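# Drive rack screw into housing with hanging screwdriver

## Task

Using the electric screwdriver that hangs in the cell, pick up the screw from its rack and run it fully tight, downward, into the unused threaded hole on the top face of the cast aluminium housing; afterwards the screwdriver must be released to swing freely and come to rest, neither hand may still be touching the housing, and this state must persist once the robot lets go.

## Robot and tools

Robot: two six-joint arms, left_arm and right_arm, each ending in a two-finger parallel gripper with a wrist camera on its housing. The fingers extend along the gripper's +z axis and move apart along its y axis. end_effector_position is the point midway between the finger pads, roughly 1 cm short of the fingertips.

Frames: the scene frame has its origin at table-top height, halfway between the nominal arm bases, with +z up, +x reaching out over the table, and left_arm on the +y side (arm names do not match image left/right). Actual bases in the scene frame: left_arm at (-0.009, +0.258, 0) with quat_wxyz (+1.000, 0, 0, +0.005); right_arm at (0, -0.236, 0) with quat_wxyz (+1.000, 0, 0, +0.019). Every hand pose, velocity, target and wrist-camera pose, both reported and commanded, is in that arm's own base frame. Table and head cameras use the scene frame. Reported poses can be a few centimetres wrong, worse when stretched out.

Row format (used by execute_actions and move): 16 plain numbers covering both arms, even when one arm is idle. First left_arm: x, y, z in metres, then quaternion qw, qx, qy, qz (w first), then opening; then the same eight for right_arm. Position and quaternion are an absolute pose for end_effector_position and end_effector_quat_wxyz in that arm's base frame, not an offset. Opening runs from -1 (closed) to +1 (fully open, 0.094 m). To hold an orientation, repeat the same quaternion in every row rather than copying the drifting measured one. To park an arm, resend the full pose from the last result taken before it stopped, plus its desired opening, in every call; a 0 is a real command, not a skip.

execute_actions(actions, cameras): actions is a list of actions; each action is a table of at most 15 rows, one row per 1/30 s control step, and a short table repeats its last row to fill 15 steps. Each target must lie within 0.6 m of that gripper's current position along each of its own axes, or the action is rejected for both arms; the first action is checked against the latest reported state, and a malformed action voids the call. An empty actions list returns the state and all camera images. cameras: list of names, ["all"], [] for none, or null/omitted (all only when actions is empty); an unknown name voids the call.

move(target, speed, blend, opening_speed, grip_force, blocking, cameras): target is one 16-number row or a list of up to 15 rows, with no 0.6 m limit. Grippers travel straight toward each target, taking the shorter rotation; all arms finish together, at least 0.5 s, capped at 10 s for the whole list. speed: m/s, 0.002 to 2.9, default 0.25 (rotation up to twice that in rad/s), one value or one per target. blend: corner-rounding radius in metres per target; 0 means stop at each. opening_speed: rate on the -1..+1 scale per second, at least 0.2. grip_force: newtons per pad, 10 to 50, one value or one per arm, stays in force until changed; low values close slowly. The first target's opening is applied at the start; later openings are applied on arrival, pausing all arms until fingers settle. blocking=false returns after about 0.5 s while motion continues; a new move takes over from the current point. Paths ignore obstacles and the other arm, lag and can overshoot speed near full extension; do not route a gripper close to its own base, as that can flip the shoulder. Faster contact hits harder, and aiming farther past a surface presses harder. The result adds a move: line giving the ending (done, off_target, moving, held, fault) and any limits (paced = pose clipped, held = steps withheld). Unnamed arms are done: at rest within 10 mm and 2 degrees. Neither done nor off_target tells you about contact.

wait(seconds 0 to 10): let time pass holding commands; a running move continues. stop(): brake the current move. zoom_image(camera, region [x0, y0, x1, y1] pixels, at most 504 by 504) enlarges part of a camera's latest image. read_manual(section) returns only licence text. finished_scene(scene) ends the current scene irreversibly; pass the current scene number.

Cameras: cam_head_left, cam_head_right (on a stand behind the arms), cam_left_wrist, cam_right_wrist, each 896x504.

Results: per arm, end_effector_position and quaternion, Hand target (where the arm is actually being sent, which may fall short of your command, especially in orientation, so finish the rest next time), Tool commands, grip_measured (finger opening on the command scale; empty grippers read up to about 2.5 mm wide), Joint positions (last value is the opening in metres), Joint velocities (may read within noise or be omitted), and Joint torques (include gravity, have per-unit offset and noise, positive toward increasing joint angle, joints 1 to 3 wrap at ±28 N m). MOTOR HOT appears near 75 °C; an OVER-TEMPERATURE FAULT folds and disables that arm, and at 100 °C it goes limp.

Motion behaviour: per control step the commanded orientation is limited to 40 degrees from the measured one. Friction and gravity leave the hand low, short or tilted, and small moves can go sideways or not happen; check position and tilt after every move and correct. Gripping: fingers are driven to your commanded reading; squeeze rises about 1 N per 0.001 below first touch, then jumps to the force limit near 20 N. Close slowly on fragile parts, and open well above grip_measured to release.

Avoid: dropping or releasing moving parts, slamming or hitting fixed or heavy objects, very hard pushes, any contact between the arms or grippers (the clearance check will not prevent it), the wrist-camera cable touching anything (counts as contact), anything leaving the table, arm stops, and long holding of loads or stretched poses that heat motors. Loose objects may occasionally be nudged by outside forces.

Each tool is called after ">>>" as a command line: name --argument value for each argument, lists and objects as JSON in quotes; but a table of rows of numbers goes row by row, as --pt "numbers of a row", without its own name.

## Session

>>> execute_actions --actions '[]'

Scene clock: 0.00 s.
left_arm: end_effector_position=(+0.3955, +0.0187, +0.0964) grip_measured=+1.000 end_effector_quat_wxyz=(+0.593, -0.046, +0.797, +0.107) | right_arm: end_effector_position=(+0.3862, +0.0050, +0.0845) grip_measured=+1.000 end_effector_quat_wxyz=(+0.570, +0.008, +0.822, -0.012)
Joint positions: left_arm=[-0.087 1.594 0.356 0.947 -0.309 0.03 0.094] | right_arm=[0.045 1.526 0.333 0.833 0.071 0.016 0.094]
Joint velocities: within noise
Joint torques (N m): no reading
Heat: left arm: 30 °C; right arm: 29 °C.
Hand target: left_arm +0.3991, +0.0184, +0.1057; +0.604, -0.048, +0.788, +0.105 | right_arm +0.3883, +0.0051, +0.0890; +0.574, +0.009, +0.818, -0.012
Tool commands: left_gripper/opening=+1.0 right_gripper/opening=+1.0

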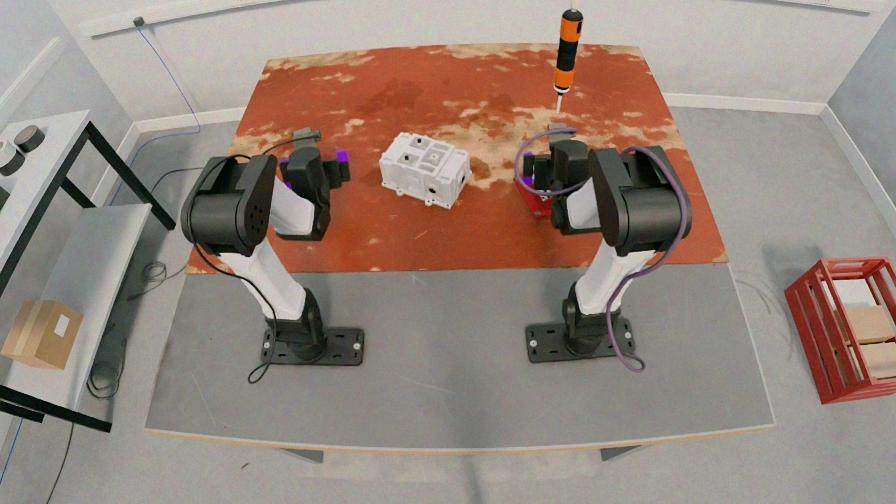

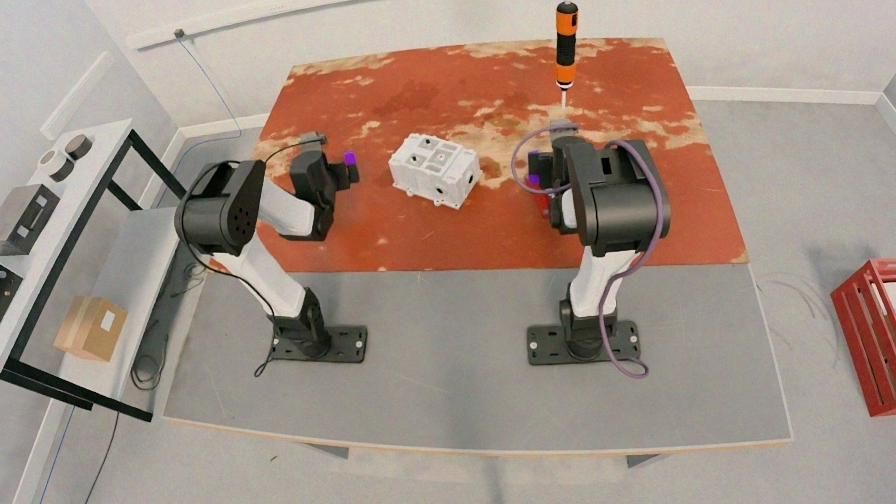

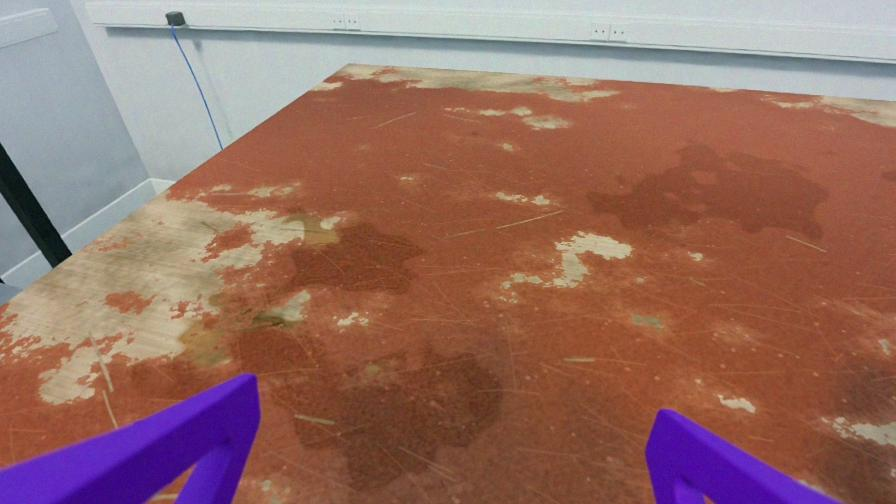

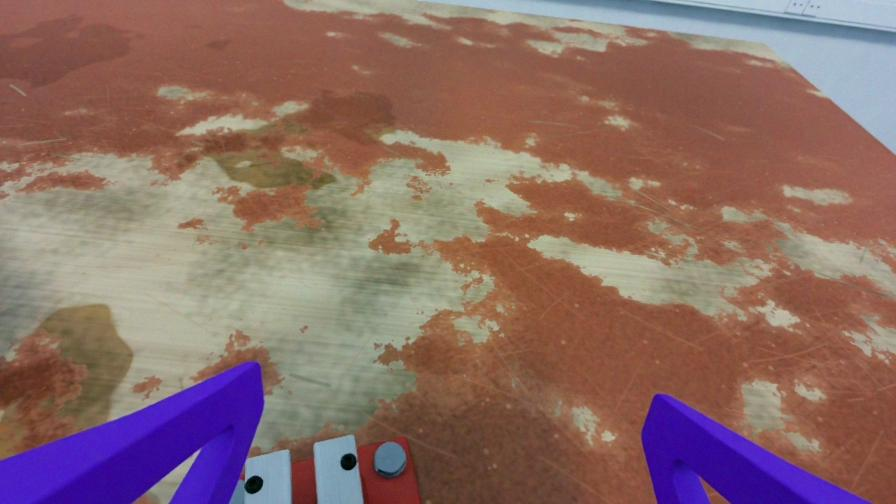

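>>> zoom_image --camera "cam_head_right" --region '[360, 0, 660, 260]'

>>> zoom_image --camera "cam_head_left" --region '[360, 0, 660, 260]'

>>> move --target '[0.3955,0.0187,0.0964,0.593,-0.046,0.797,0.107,1,0.20,0.005,0.25,0.5,0,0.866,0,1]' --cameras '["all"]'

Scaled by 1.680 from the camera's 896x504 image, which has a finer 1280x720 frame.

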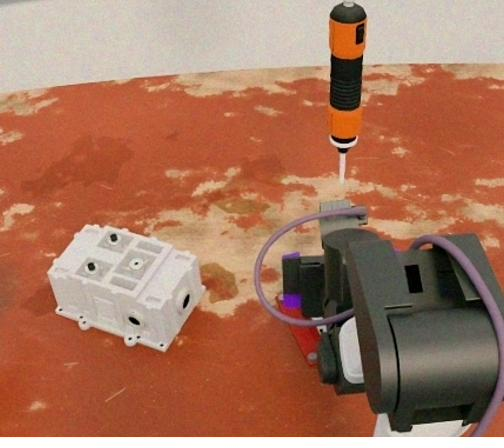

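Scaled by 1.680 from the camera's 896x504 image, which has a finer 1280x720 frame.

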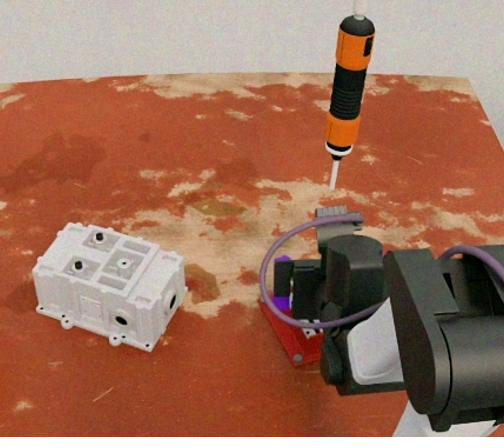

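Scene clock: 8.70 s.
left_arm: end_effector_position=(+0.3955, +0.0187, +0.0964) grip_measured=+1.000 end_effector_quat_wxyz=(+0.593, -0.046, +0.797, +0.107) | right_arm: end_effector_position=(+0.2005, +0.0060, +0.2471) grip_measured=+1.000 end_effector_quat_wxyz=(+0.502, -0.006, +0.865, +0.001)
Joint positions: left_arm=[-0.087 1.594 0.356 0.947 -0.309 0.03 0.094] | right_arm=[0.092 0.431 0.81 -0.9 0.071 0.037 0.094]
Joint torques (N m): left_arm=[0.18 -4.21 4.68 2.18 -0.08 -0.03] | right_arm=[0.8 3.66 8.68 1.86 0.13 0.18]
Heat: left arm: 30 °C; right arm: 31 °C.
Hand target: left_arm +0.3955, +0.0187, +0.0964; +0.593, -0.046, +0.797, +0.107 | right_arm +0.2000, +0.0050, +0.2500; +0.500, +0.000, +0.866, +0.000
Off the commanded pose: left_arm 0.000 m, 0 deg | right_arm 0.003 m, 1 deg.
move: done

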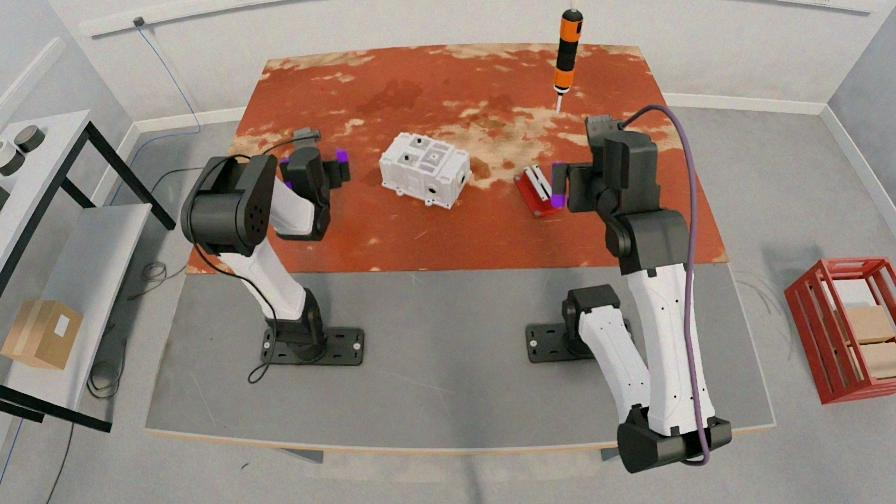

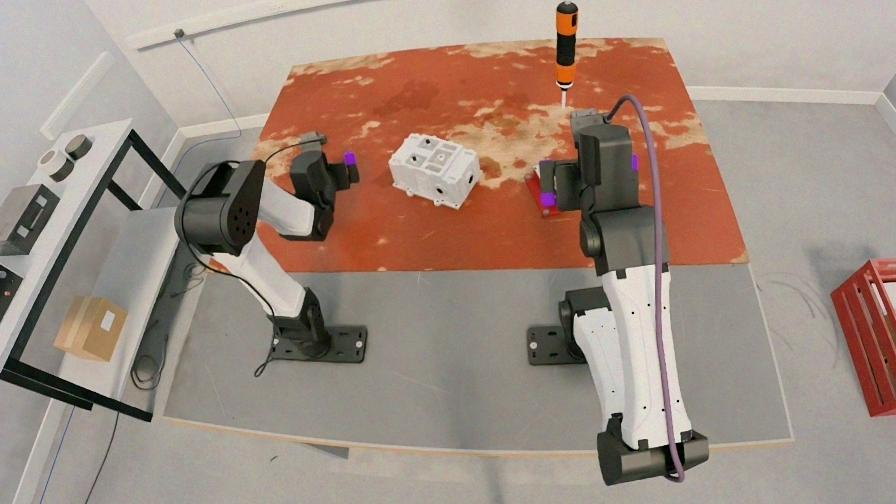

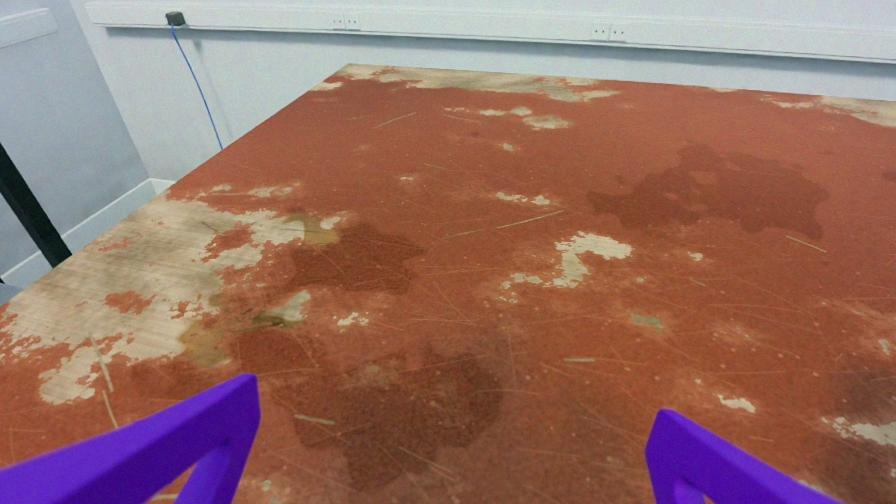

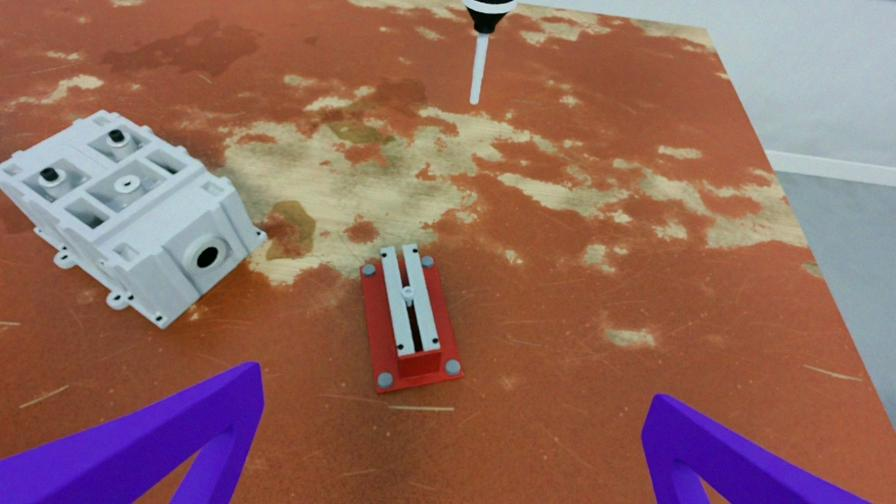

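>>> zoom_image --camera "cam_right_wrist" --region '[320, 220, 500, 400]'

>>> zoom_image --camera "cam_right_wrist" --region '[0, 90, 280, 330]'

>>> zoom_image --camera "cam_right_wrist" --region '[420, 0, 540, 120]'

Scaled by 2.800 from the camera's 896x504 image, which has a finer 1280x720 frame.

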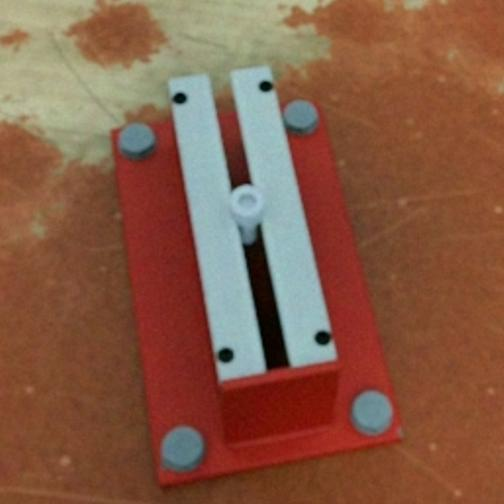

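Scaled by 1.800 from the camera's 896x504 image, which has a finer 1280x720 frame.

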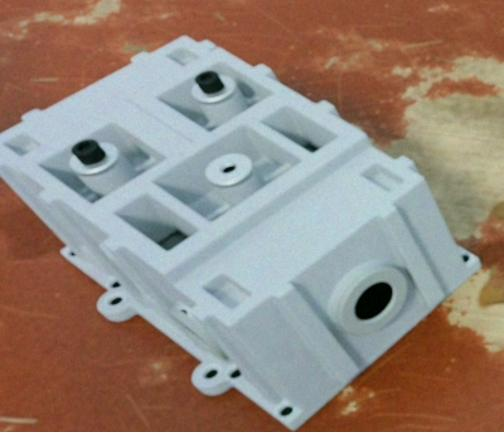

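Scaled by 4.200 from the camera's 896x504 image, which has a finer 1280x720 frame.

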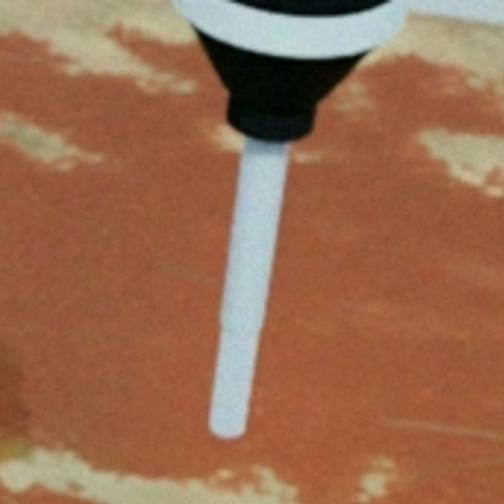

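>>> move --target '[0.3955,0.0187,0.0964,0.593,-0.046,0.797,0.107,1,0.15,-0.05,0.30,0.7071,0,0.7071,0,1]' --cameras '["cam_right_wrist"]'

>>> zoom_image --camera "cam_right_wrist" --region '[320, 0, 560, 400]'

>>> move --target '[0.3955,0.0187,0.0964,0.593,-0.046,0.797,0.107,1,0.15,0.10,0.30,0.7071,0,0.7071,0,1]' --cameras '["cam_right_wrist"]'

>>> zoom_image --camera "cam_right_wrist" --region '[420, 0, 700, 400]'

Scene clock: 41.07 s.
left_arm: end_effector_position=(+0.3955, +0.0187, +0.0964) grip_measured=+1.000 end_effector_quat_wxyz=(+0.593, -0.046, +0.797, +0.107) | right_arm: end_effector_position=(+0.1532, -0.0425, +0.2964) grip_measured=+1.000 end_effector_quat_wxyz=(+0.664, -0.007, +0.747, -0.014)
Joint positions: left_arm=[-0.087 1.594 0.356 0.947 -0.309 0.03 0.094] | right_arm=[1.121 0.021 0.821 -1.071 1.117 0.214 0.094]
Joint torques (N m): left_arm=[0.17 -4.21 4.7 2.19 -0.06 -0.05] | right_arm=[0.81 4.97 6.48 1.6 0.3 0.22]
Heat: left arm: 33 °C; right arm: 35 °C.
Hand target: left_arm +0.3955, +0.0187, +0.0964; +0.593, -0.046, +0.797, +0.107 | right_arm +0.1509, -0.0499, +0.3004; +0.669, +0.006, +0.744, -0.007
Off the commanded pose: left_arm 0.000 m, 0 deg | right_arm 0.009 m, 7 deg.
shoulder posture changed (right arm): the wrist came as close to joint 1's axis as it can, and the arm is now in the other of its two shoulder postures.
joint sent to its limit (right arm) — joint 2 (shoulder), lower limit. The joint targets are off in orientation, not in position.
move: off_target (right_arm)
Images, in order (width x height): cam_right_wrist 896x504.

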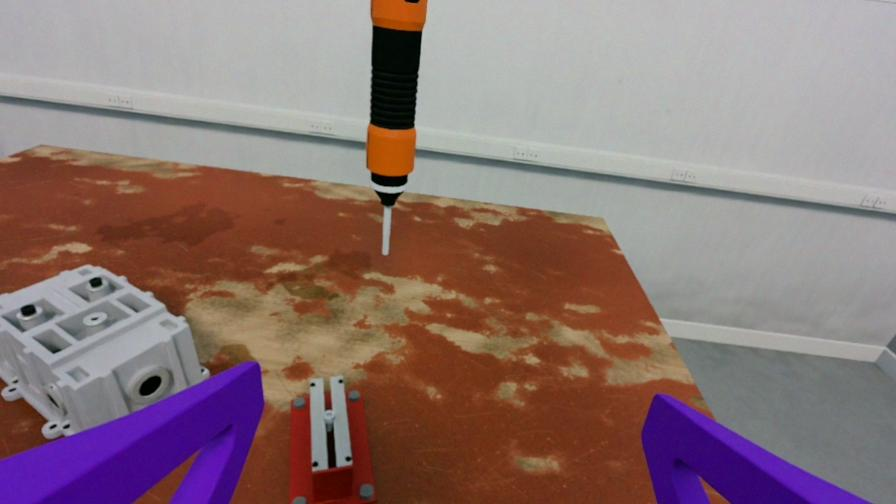

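Scaled by 1.260 from the camera's 896x504 image, which has a finer 1280x720 frame.

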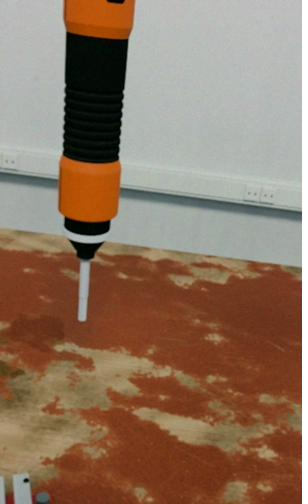

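Scene clock: 43.17 s.
left_arm: end_effector_position=(+0.3955, +0.0187, +0.0964) grip_measured=+1.000 end_effector_quat_wxyz=(+0.593, -0.046, +0.797, +0.107) | right_arm: end_effector_position=(+0.1479, +0.0986, +0.3012) grip_measured=+1.000 end_effector_quat_wxyz=(+0.669, -0.197, +0.686, +0.207)
Joint positions: left_arm=[-0.087 1.594 0.356 0.947 -0.309 0.03 0.094] | right_arm=[0.899 0.038 0.608 -0.592 0.318 0.027 0.094]
Joint torques (N m): left_arm=[0.16 -4.23 4.67 2.19 -0.06 -0.05] | right_arm=[0.81 4.98 5.2 2.22 0.16 -0.1]
Heat: left arm: 33 °C; right arm: 35 °C.
Hand target: left_arm +0.3955, +0.0187, +0.0964; +0.593, -0.046, +0.797, +0.107 | right_arm +0.1507, +0.0993, +0.3000; +0.671, -0.197, +0.686, +0.200
Off the commanded pose: left_arm 0.000 m, 0 deg | right_arm 0.003 m, 33 deg.
move: off_target (right_arm)
Images, in order (width x height): cam_right_wrist 896x504.

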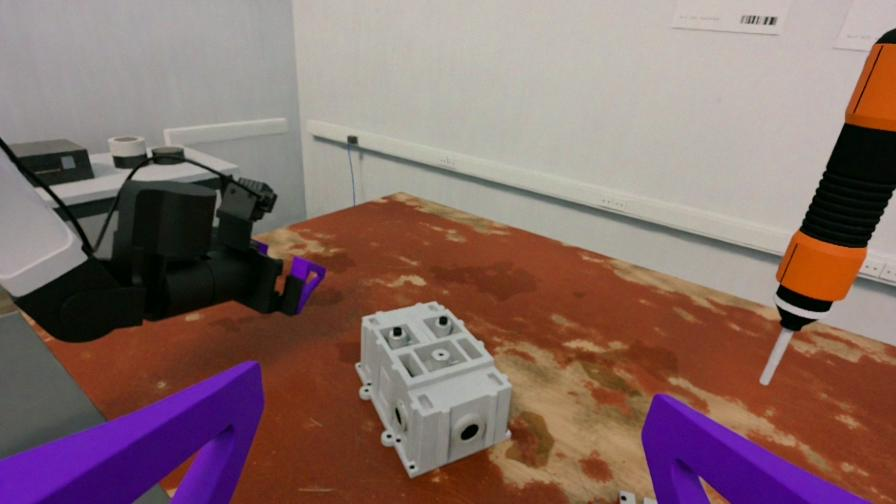

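Scaled by 1.260 from the camera's 896x504 image, which has a finer 1280x720 frame.

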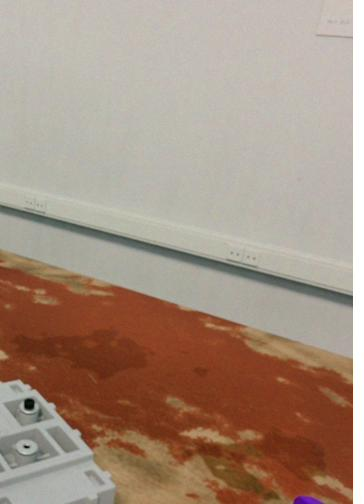

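>>> move --pt "0.3955 0.0187 0.0964 0.593 -0.046 0.797 0.107 1 0.26 0.01 0.26 0.5 0 0.866 0 1" --pt "0.3955 0.0187 0.0964 0.593 -0.046 0.797 0.107 1 0.30 0.01 0.30 0.7071 0 0.7071 0 1" --cameras '["all"]'

Scene clock: 69.70 s.
left_arm: end_effector_position=(+0.3955, +0.0187, +0.0964) grip_measured=+1.000 end_effector_quat_wxyz=(+0.593, -0.046, +0.797, +0.107) | right_arm: end_effector_position=(+0.2979, +0.0133, +0.3033) grip_measured=+1.000 end_effector_quat_wxyz=(+0.707, -0.001, +0.707, +0.010)
Joint positions: left_arm=[-0.087 1.594 0.356 0.947 -0.309 0.03 0.094] | right_arm=[0.086 0.597 0.523 0.073 0.07 0.012 0.094]
Joint torques (N m): left_arm=[0.17 -4.23 4.71 2.19 -0.07 -0.04] | right_arm=[-0.25 1.09 7.27 2.26 0.1 -0.06]
Heat: left arm: 35 °C; right arm: 40 °C.
Hand target: left_arm +0.3955, +0.0187, +0.0964; +0.593, -0.046, +0.797, +0.107 | right_arm +0.2999, +0.0101, +0.3001; +0.707, +0.000, +0.707, +0.000
Off the commanded pose: left_arm 0.000 m, 0 deg | right_arm 0.005 m, 1 deg.
shoulder posture changed (right arm): the wrist came as close to joint 1's axis as it can, and the arm is now in the other of its two shoulder postures.
move: done

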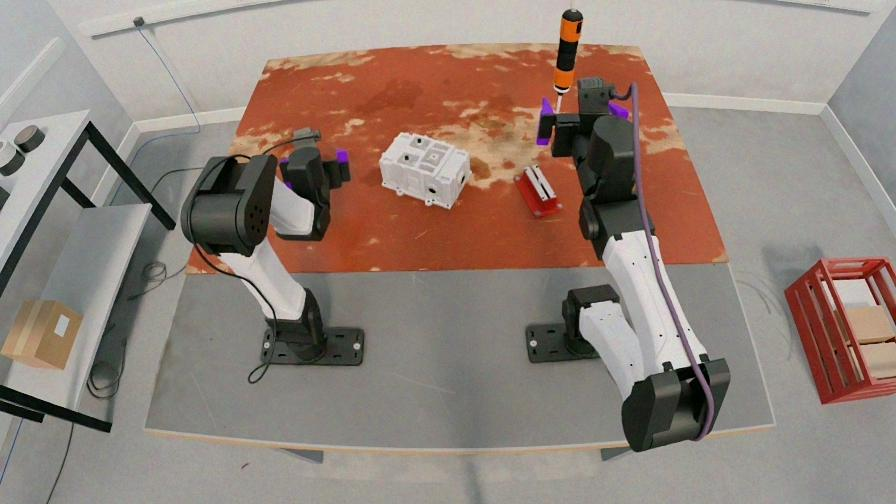

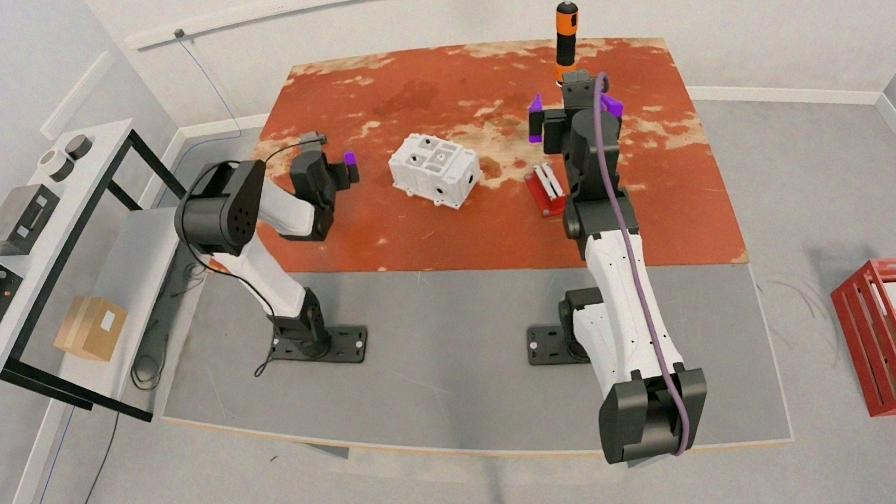

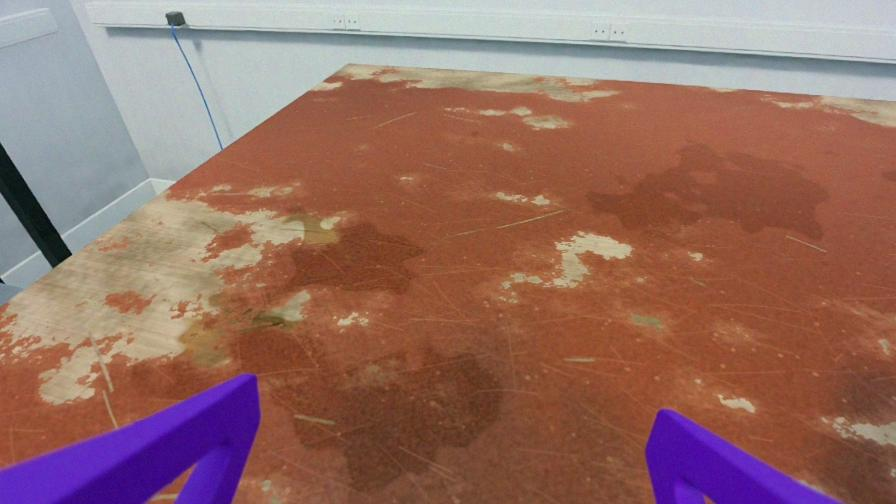

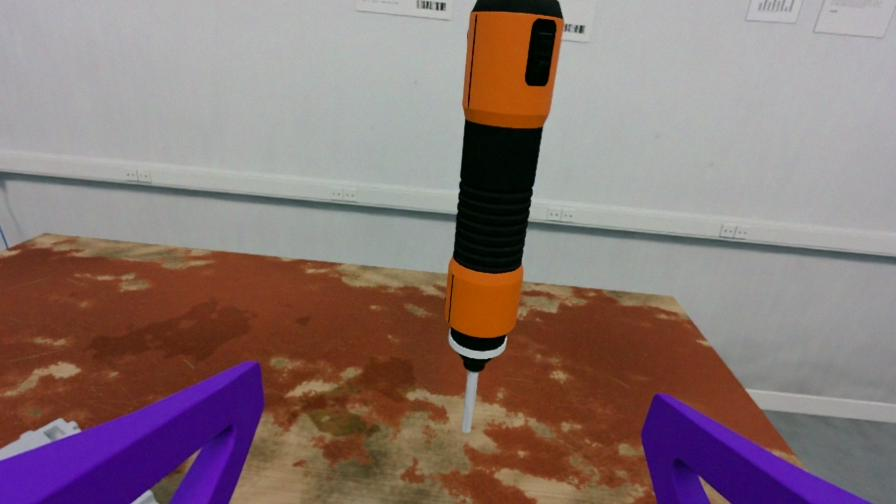

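>>> move --target '[0.3955,0.0187,0.0964,0.593,-0.046,0.797,0.107,1,0.413,0.001,0.298,0.7071,0,0.7071,0,1]' --cameras '["cam_right_wrist","cam_head_left","cam_head_right"]' --speed 0.12

>>> zoom_image --camera "cam_head_right" --region '[460, 0, 660, 180]'

Scene clock: 79.10 s.
left_arm: end_effector_position=(+0.3955, +0.0187, +0.0964) grip_measured=+1.000 end_effector_quat_wxyz=(+0.593, -0.046, +0.797, +0.107) | right_arm: end_effector_position=(+0.4076, +0.0003, +0.2833) grip_measured=+1.000 end_effector_quat_wxyz=(+0.694, +0.008, +0.720, -0.001)
Joint positions: left_arm=[-0.087 1.594 0.356 0.947 -0.309 0.03 0.094] | right_arm=[0.01 1.164 0.669 0.459 0.023 0.01 0.094]
Joint torques (N m): left_arm=[0.16 -4.22 4.68 2.19 -0.07 -0.05] | right_arm=[-0.16 -2.97 11.3 2.26 -0.15 -0.07]
Heat: left arm: 35 °C; right arm: 40 °C.
Hand target: left_arm +0.3955, +0.0187, +0.0964; +0.593, -0.046, +0.797, +0.107 | right_arm +0.4122, +0.0009, +0.2979; +0.707, +0.000, +0.707, +0.000
Off the commanded pose: left_arm 0.000 m, 0 deg | right_arm 0.016 m, 2 deg.
move: off_target (right_arm)
Images, in order (width x height): cam_head_left 896x504, cam_head_right 896x504, cam_right_wrist 896x504.

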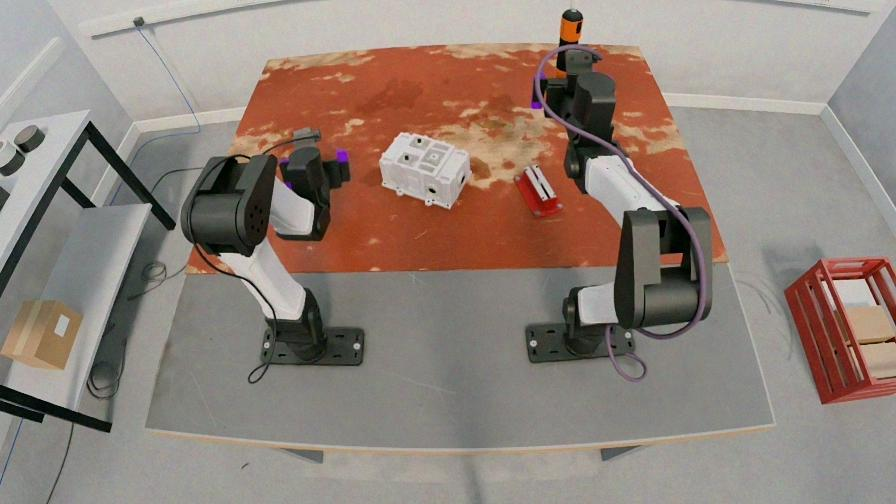

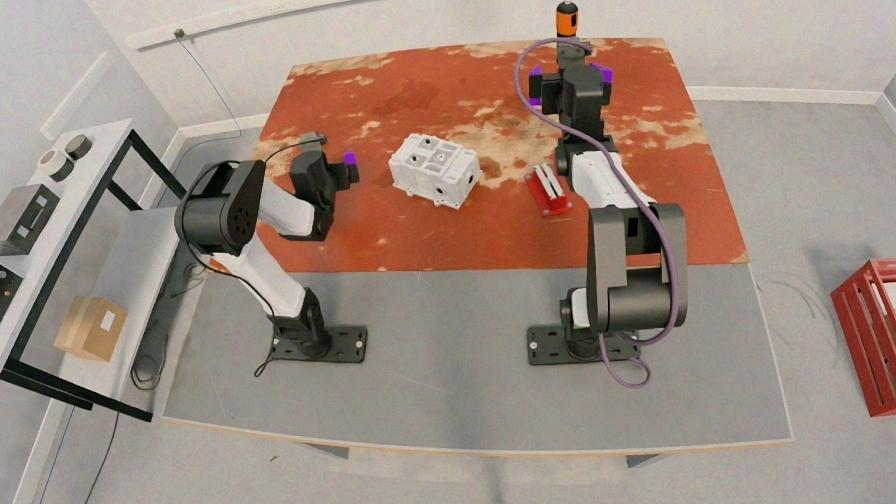

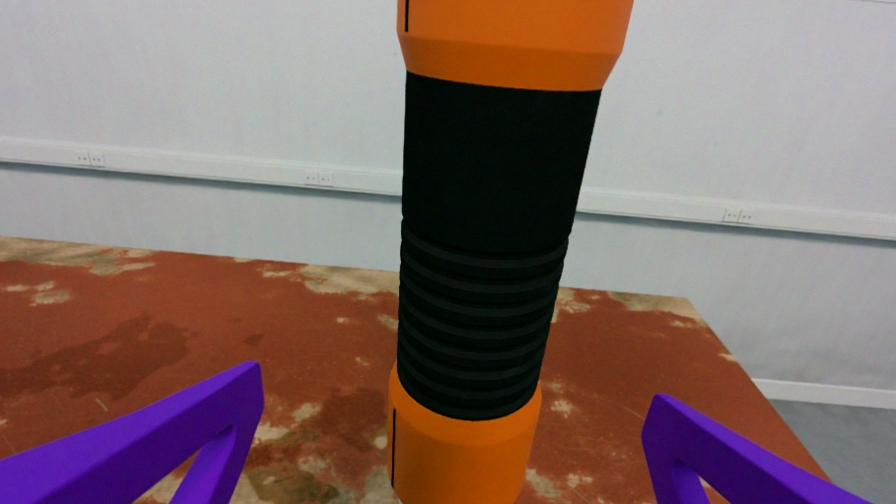

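Scaled by 2.520 from the camera's 896x504 image, which has a finer 1280x720 frame.

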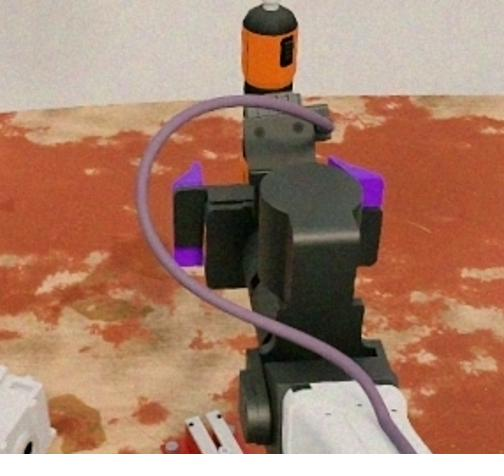

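>>> move --target '[0.3955,0.0187,0.0964,0.593,-0.046,0.797,0.107,1,0.423,-0.001,0.317,0.7199,-0.006,0.6941,0,1]' --cameras '["cam_right_wrist"]' --speed 0.1

Scene clock: 85.67 s.
left_arm: end_effector_position=(+0.3955, +0.0187, +0.0964) grip_measured=+1.000 end_effector_quat_wxyz=(+0.593, -0.046, +0.797, +0.107) | right_arm: end_effector_position=(+0.4183, -0.0016, +0.3026) grip_measured=+1.000 end_effector_quat_wxyz=(+0.707, +0.003, +0.707, +0.000)
Joint positions: left_arm=[-0.087 1.594 0.356 0.947 -0.309 0.03 0.094] | right_arm=[-0.004 1.201 0.732 0.471 0.001 0.003 0.094]
Joint torques (N m): left_arm=[0.18 -4.21 4.68 2.18 -0.08 -0.04] | right_arm=[-0.27 -3.37 11.29 2.26 -0.14 -0.1]
Heat: left arm: 35 °C; right arm: 41 °C.
Hand target: left_arm +0.3955, +0.0187, +0.0964; +0.593, -0.046, +0.797, +0.107 | right_arm +0.4223, -0.0010, +0.3167; +0.720, -0.006, +0.694, +0.000
Off the commanded pose: left_arm 0.000 m, 0 deg | right_arm 0.015 m, 2 deg.
move: off_target (right_arm)
Images, in order (width x height): cam_right_wrist 896x504.

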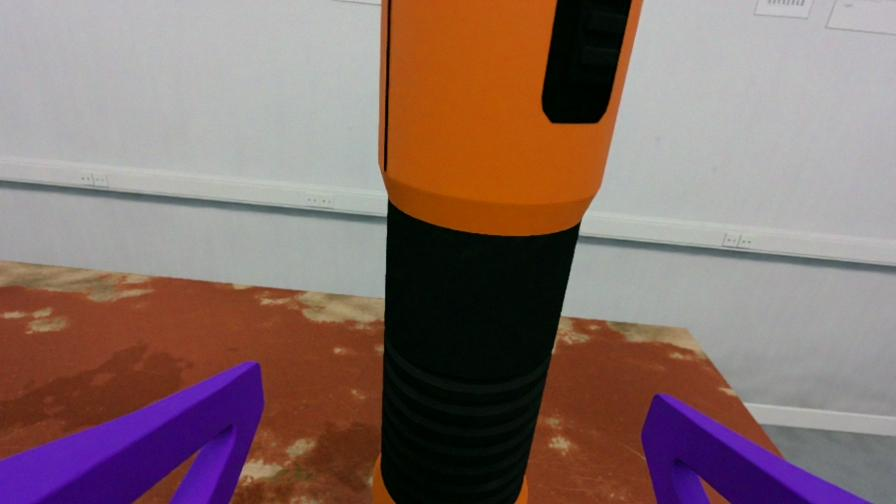

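>>> move --target '[0.3955,0.0187,0.0964,0.593,-0.046,0.797,0.107,1,0.423,-0.002,0.317,0.7199,-0.006,0.6941,0,-0.5]' --cameras '["cam_right_wrist"]' --opening_speed 0.5

Scene clock: 91.33 s.
left_arm: end_effector_position=(+0.3955, +0.0187, +0.0964) grip_measured=+1.000 end_effector_quat_wxyz=(+0.593, -0.046, +0.797, +0.107) | right_arm: end_effector_position=(+0.4183, -0.0024, +0.3026) grip_measured=-0.293 end_effector_quat_wxyz=(+0.707, +0.002, +0.707, +0.000)
Joint positions: left_arm=[-0.087 1.594 0.356 0.947 -0.309 0.03 0.094] | right_arm=[-0.008 1.201 0.732 0.471 -0.005 0.003 0.033]
Joint torques (N m): left_arm=[0.14 -4.22 4.68 2.18 -0.08 -0.04] | right_arm=[-0.24 -3.23 11.28 2.25 -0.12 -0.09]
Heat: left arm: 35 °C; right arm: 41 °C.
Hand target: left_arm +0.3955, +0.0187, +0.0964; +0.593, -0.046, +0.797, +0.107 | right_arm +0.4223, -0.0021, +0.3167; +0.720, -0.006, +0.694, +0.000
Off the commanded pose: left_arm 0.000 m, 0 deg | right_arm 0.015 m, 2 deg.
move: off_target (right_arm)
Images, in order (width x height): cam_right_wrist 896x504.

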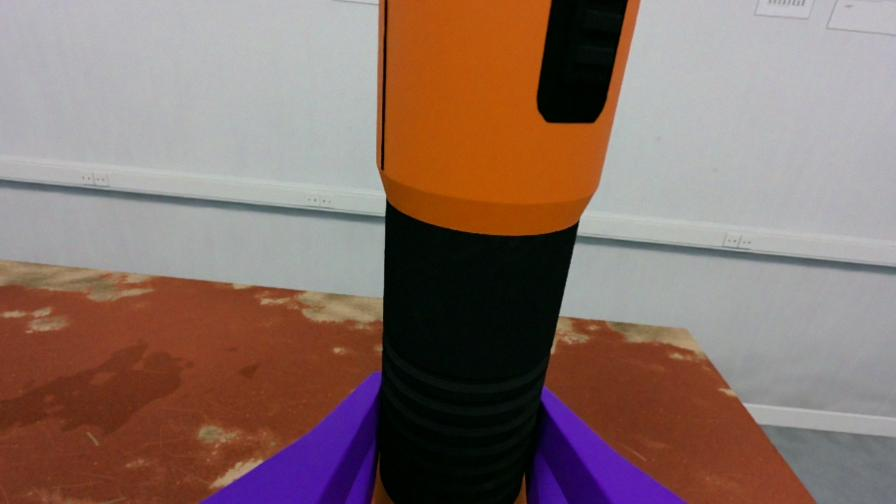

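>>> move --target '[0.33,-0.14,0.21,0.5,0.5,0.5,-0.5,1,0.423,-0.002,0.317,0.7199,-0.006,0.6941,0,-0.5]' --cameras '["all"]' --speed 0.3

Scene clock: 106.70 s.
left_arm: end_effector_position=(+0.3284, -0.1388, +0.2011) grip_measured=+1.000 end_effector_quat_wxyz=(+0.525, +0.464, +0.536, -0.471) | right_arm: end_effector_position=(+0.4183, -0.0024, +0.3026) grip_measured=-0.293 end_effector_quat_wxyz=(+0.707, +0.002, +0.707, +0.000)
Joint positions: left_arm=[0.11 1.634 0.747 0.574 1.554 0.294 0.094] | right_arm=[-0.008 1.201 0.732 0.471 -0.005 0.003 0.033]
Joint torques (N m): left_arm=[-0.27 -5.53 7.69 1.4 0.3 -0.08] | right_arm=[-0.25 -3.38 11.28 2.24 -0.14 -0.07]
Heat: left arm: 36 °C; right arm: 41 °C.
Hand target: left_arm +0.3299, -0.1405, +0.2099; +0.526, +0.472, +0.527, -0.471 | right_arm +0.4223, -0.0021, +0.3167; +0.720, -0.006, +0.694, +0.000
Off the commanded pose: left_arm 0.009 m, 7 deg | right_arm 0.015 m, 2 deg.
joint sent to its limit (left arm) — joint 5 (wrist yaw), upper limit. The joint targets are off in orientation, not in position.
move: off_target (left_arm, right_arm)

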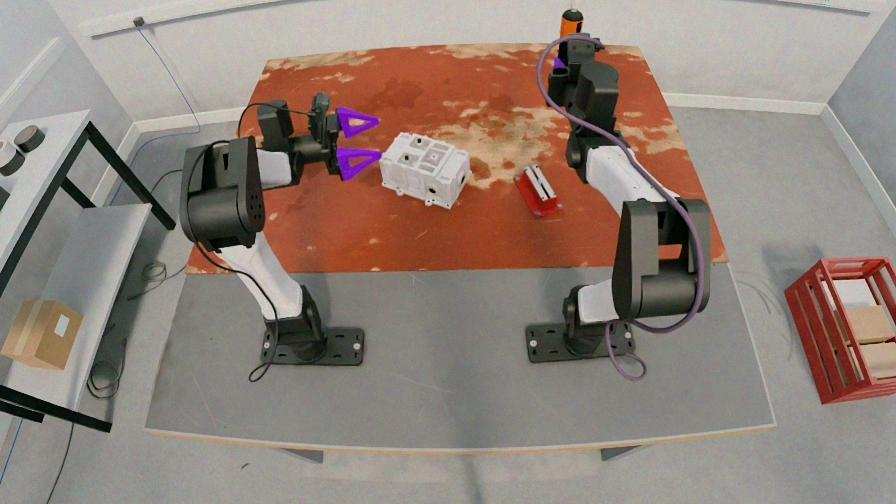

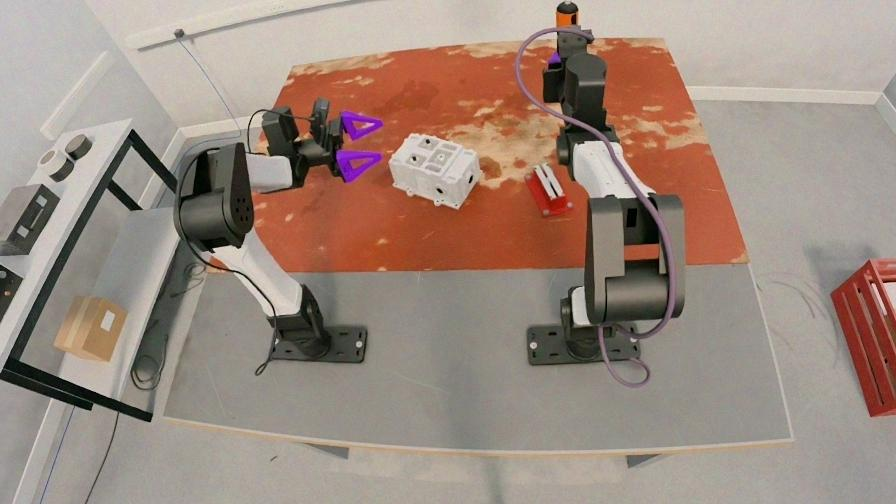

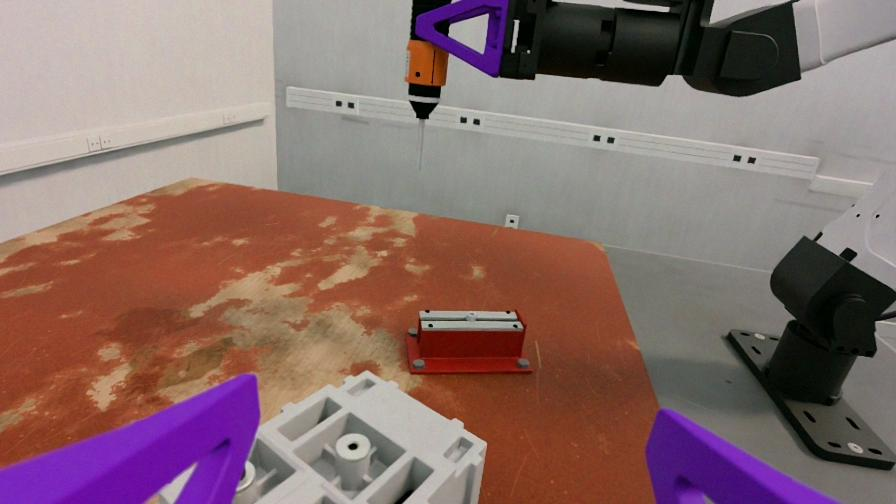

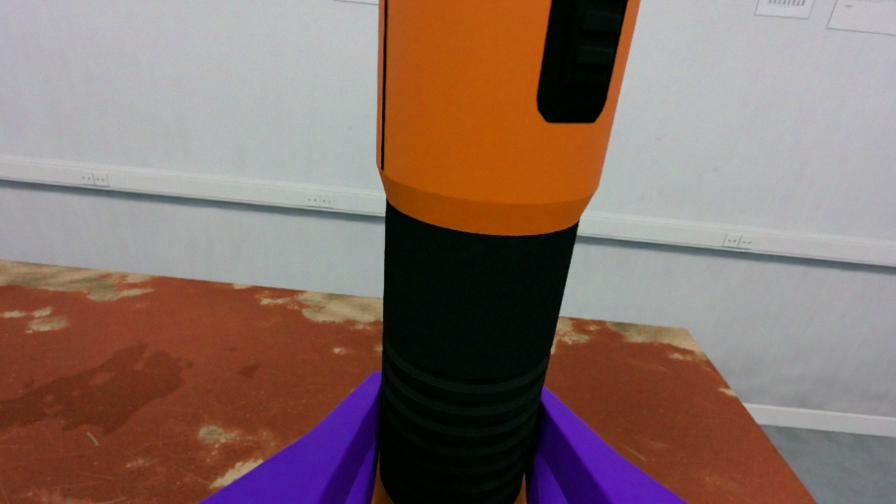

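>>> zoom_image --camera "cam_left_wrist" --region '[380, 80, 560, 260]'

>>> zoom_image --camera "cam_left_wrist" --region '[390, 280, 550, 390]'

>>> zoom_image --camera "cam_head_left" --region '[480, 100, 620, 240]'

Scaled by 2.800 from the camera's 896x504 image, which has a finer 1280x720 frame.

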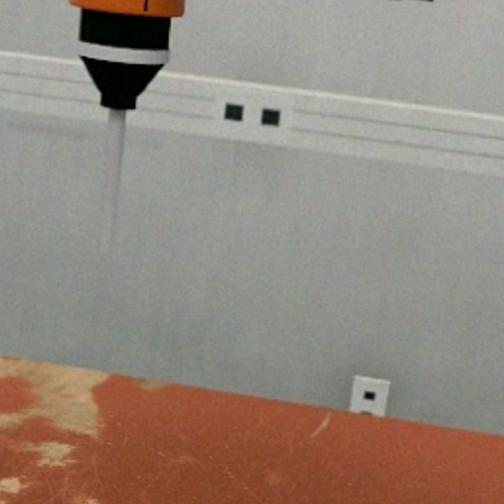

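Scaled by 3.150 from the camera's 896x504 image, which has a finer 1280x720 frame.

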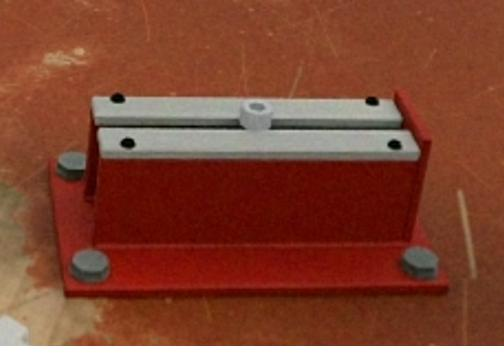

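Scaled by 3.600 from the camera's 896x504 image, which has a finer 1280x720 frame.

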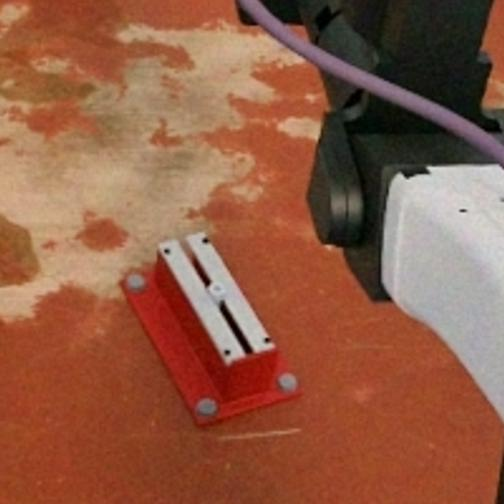

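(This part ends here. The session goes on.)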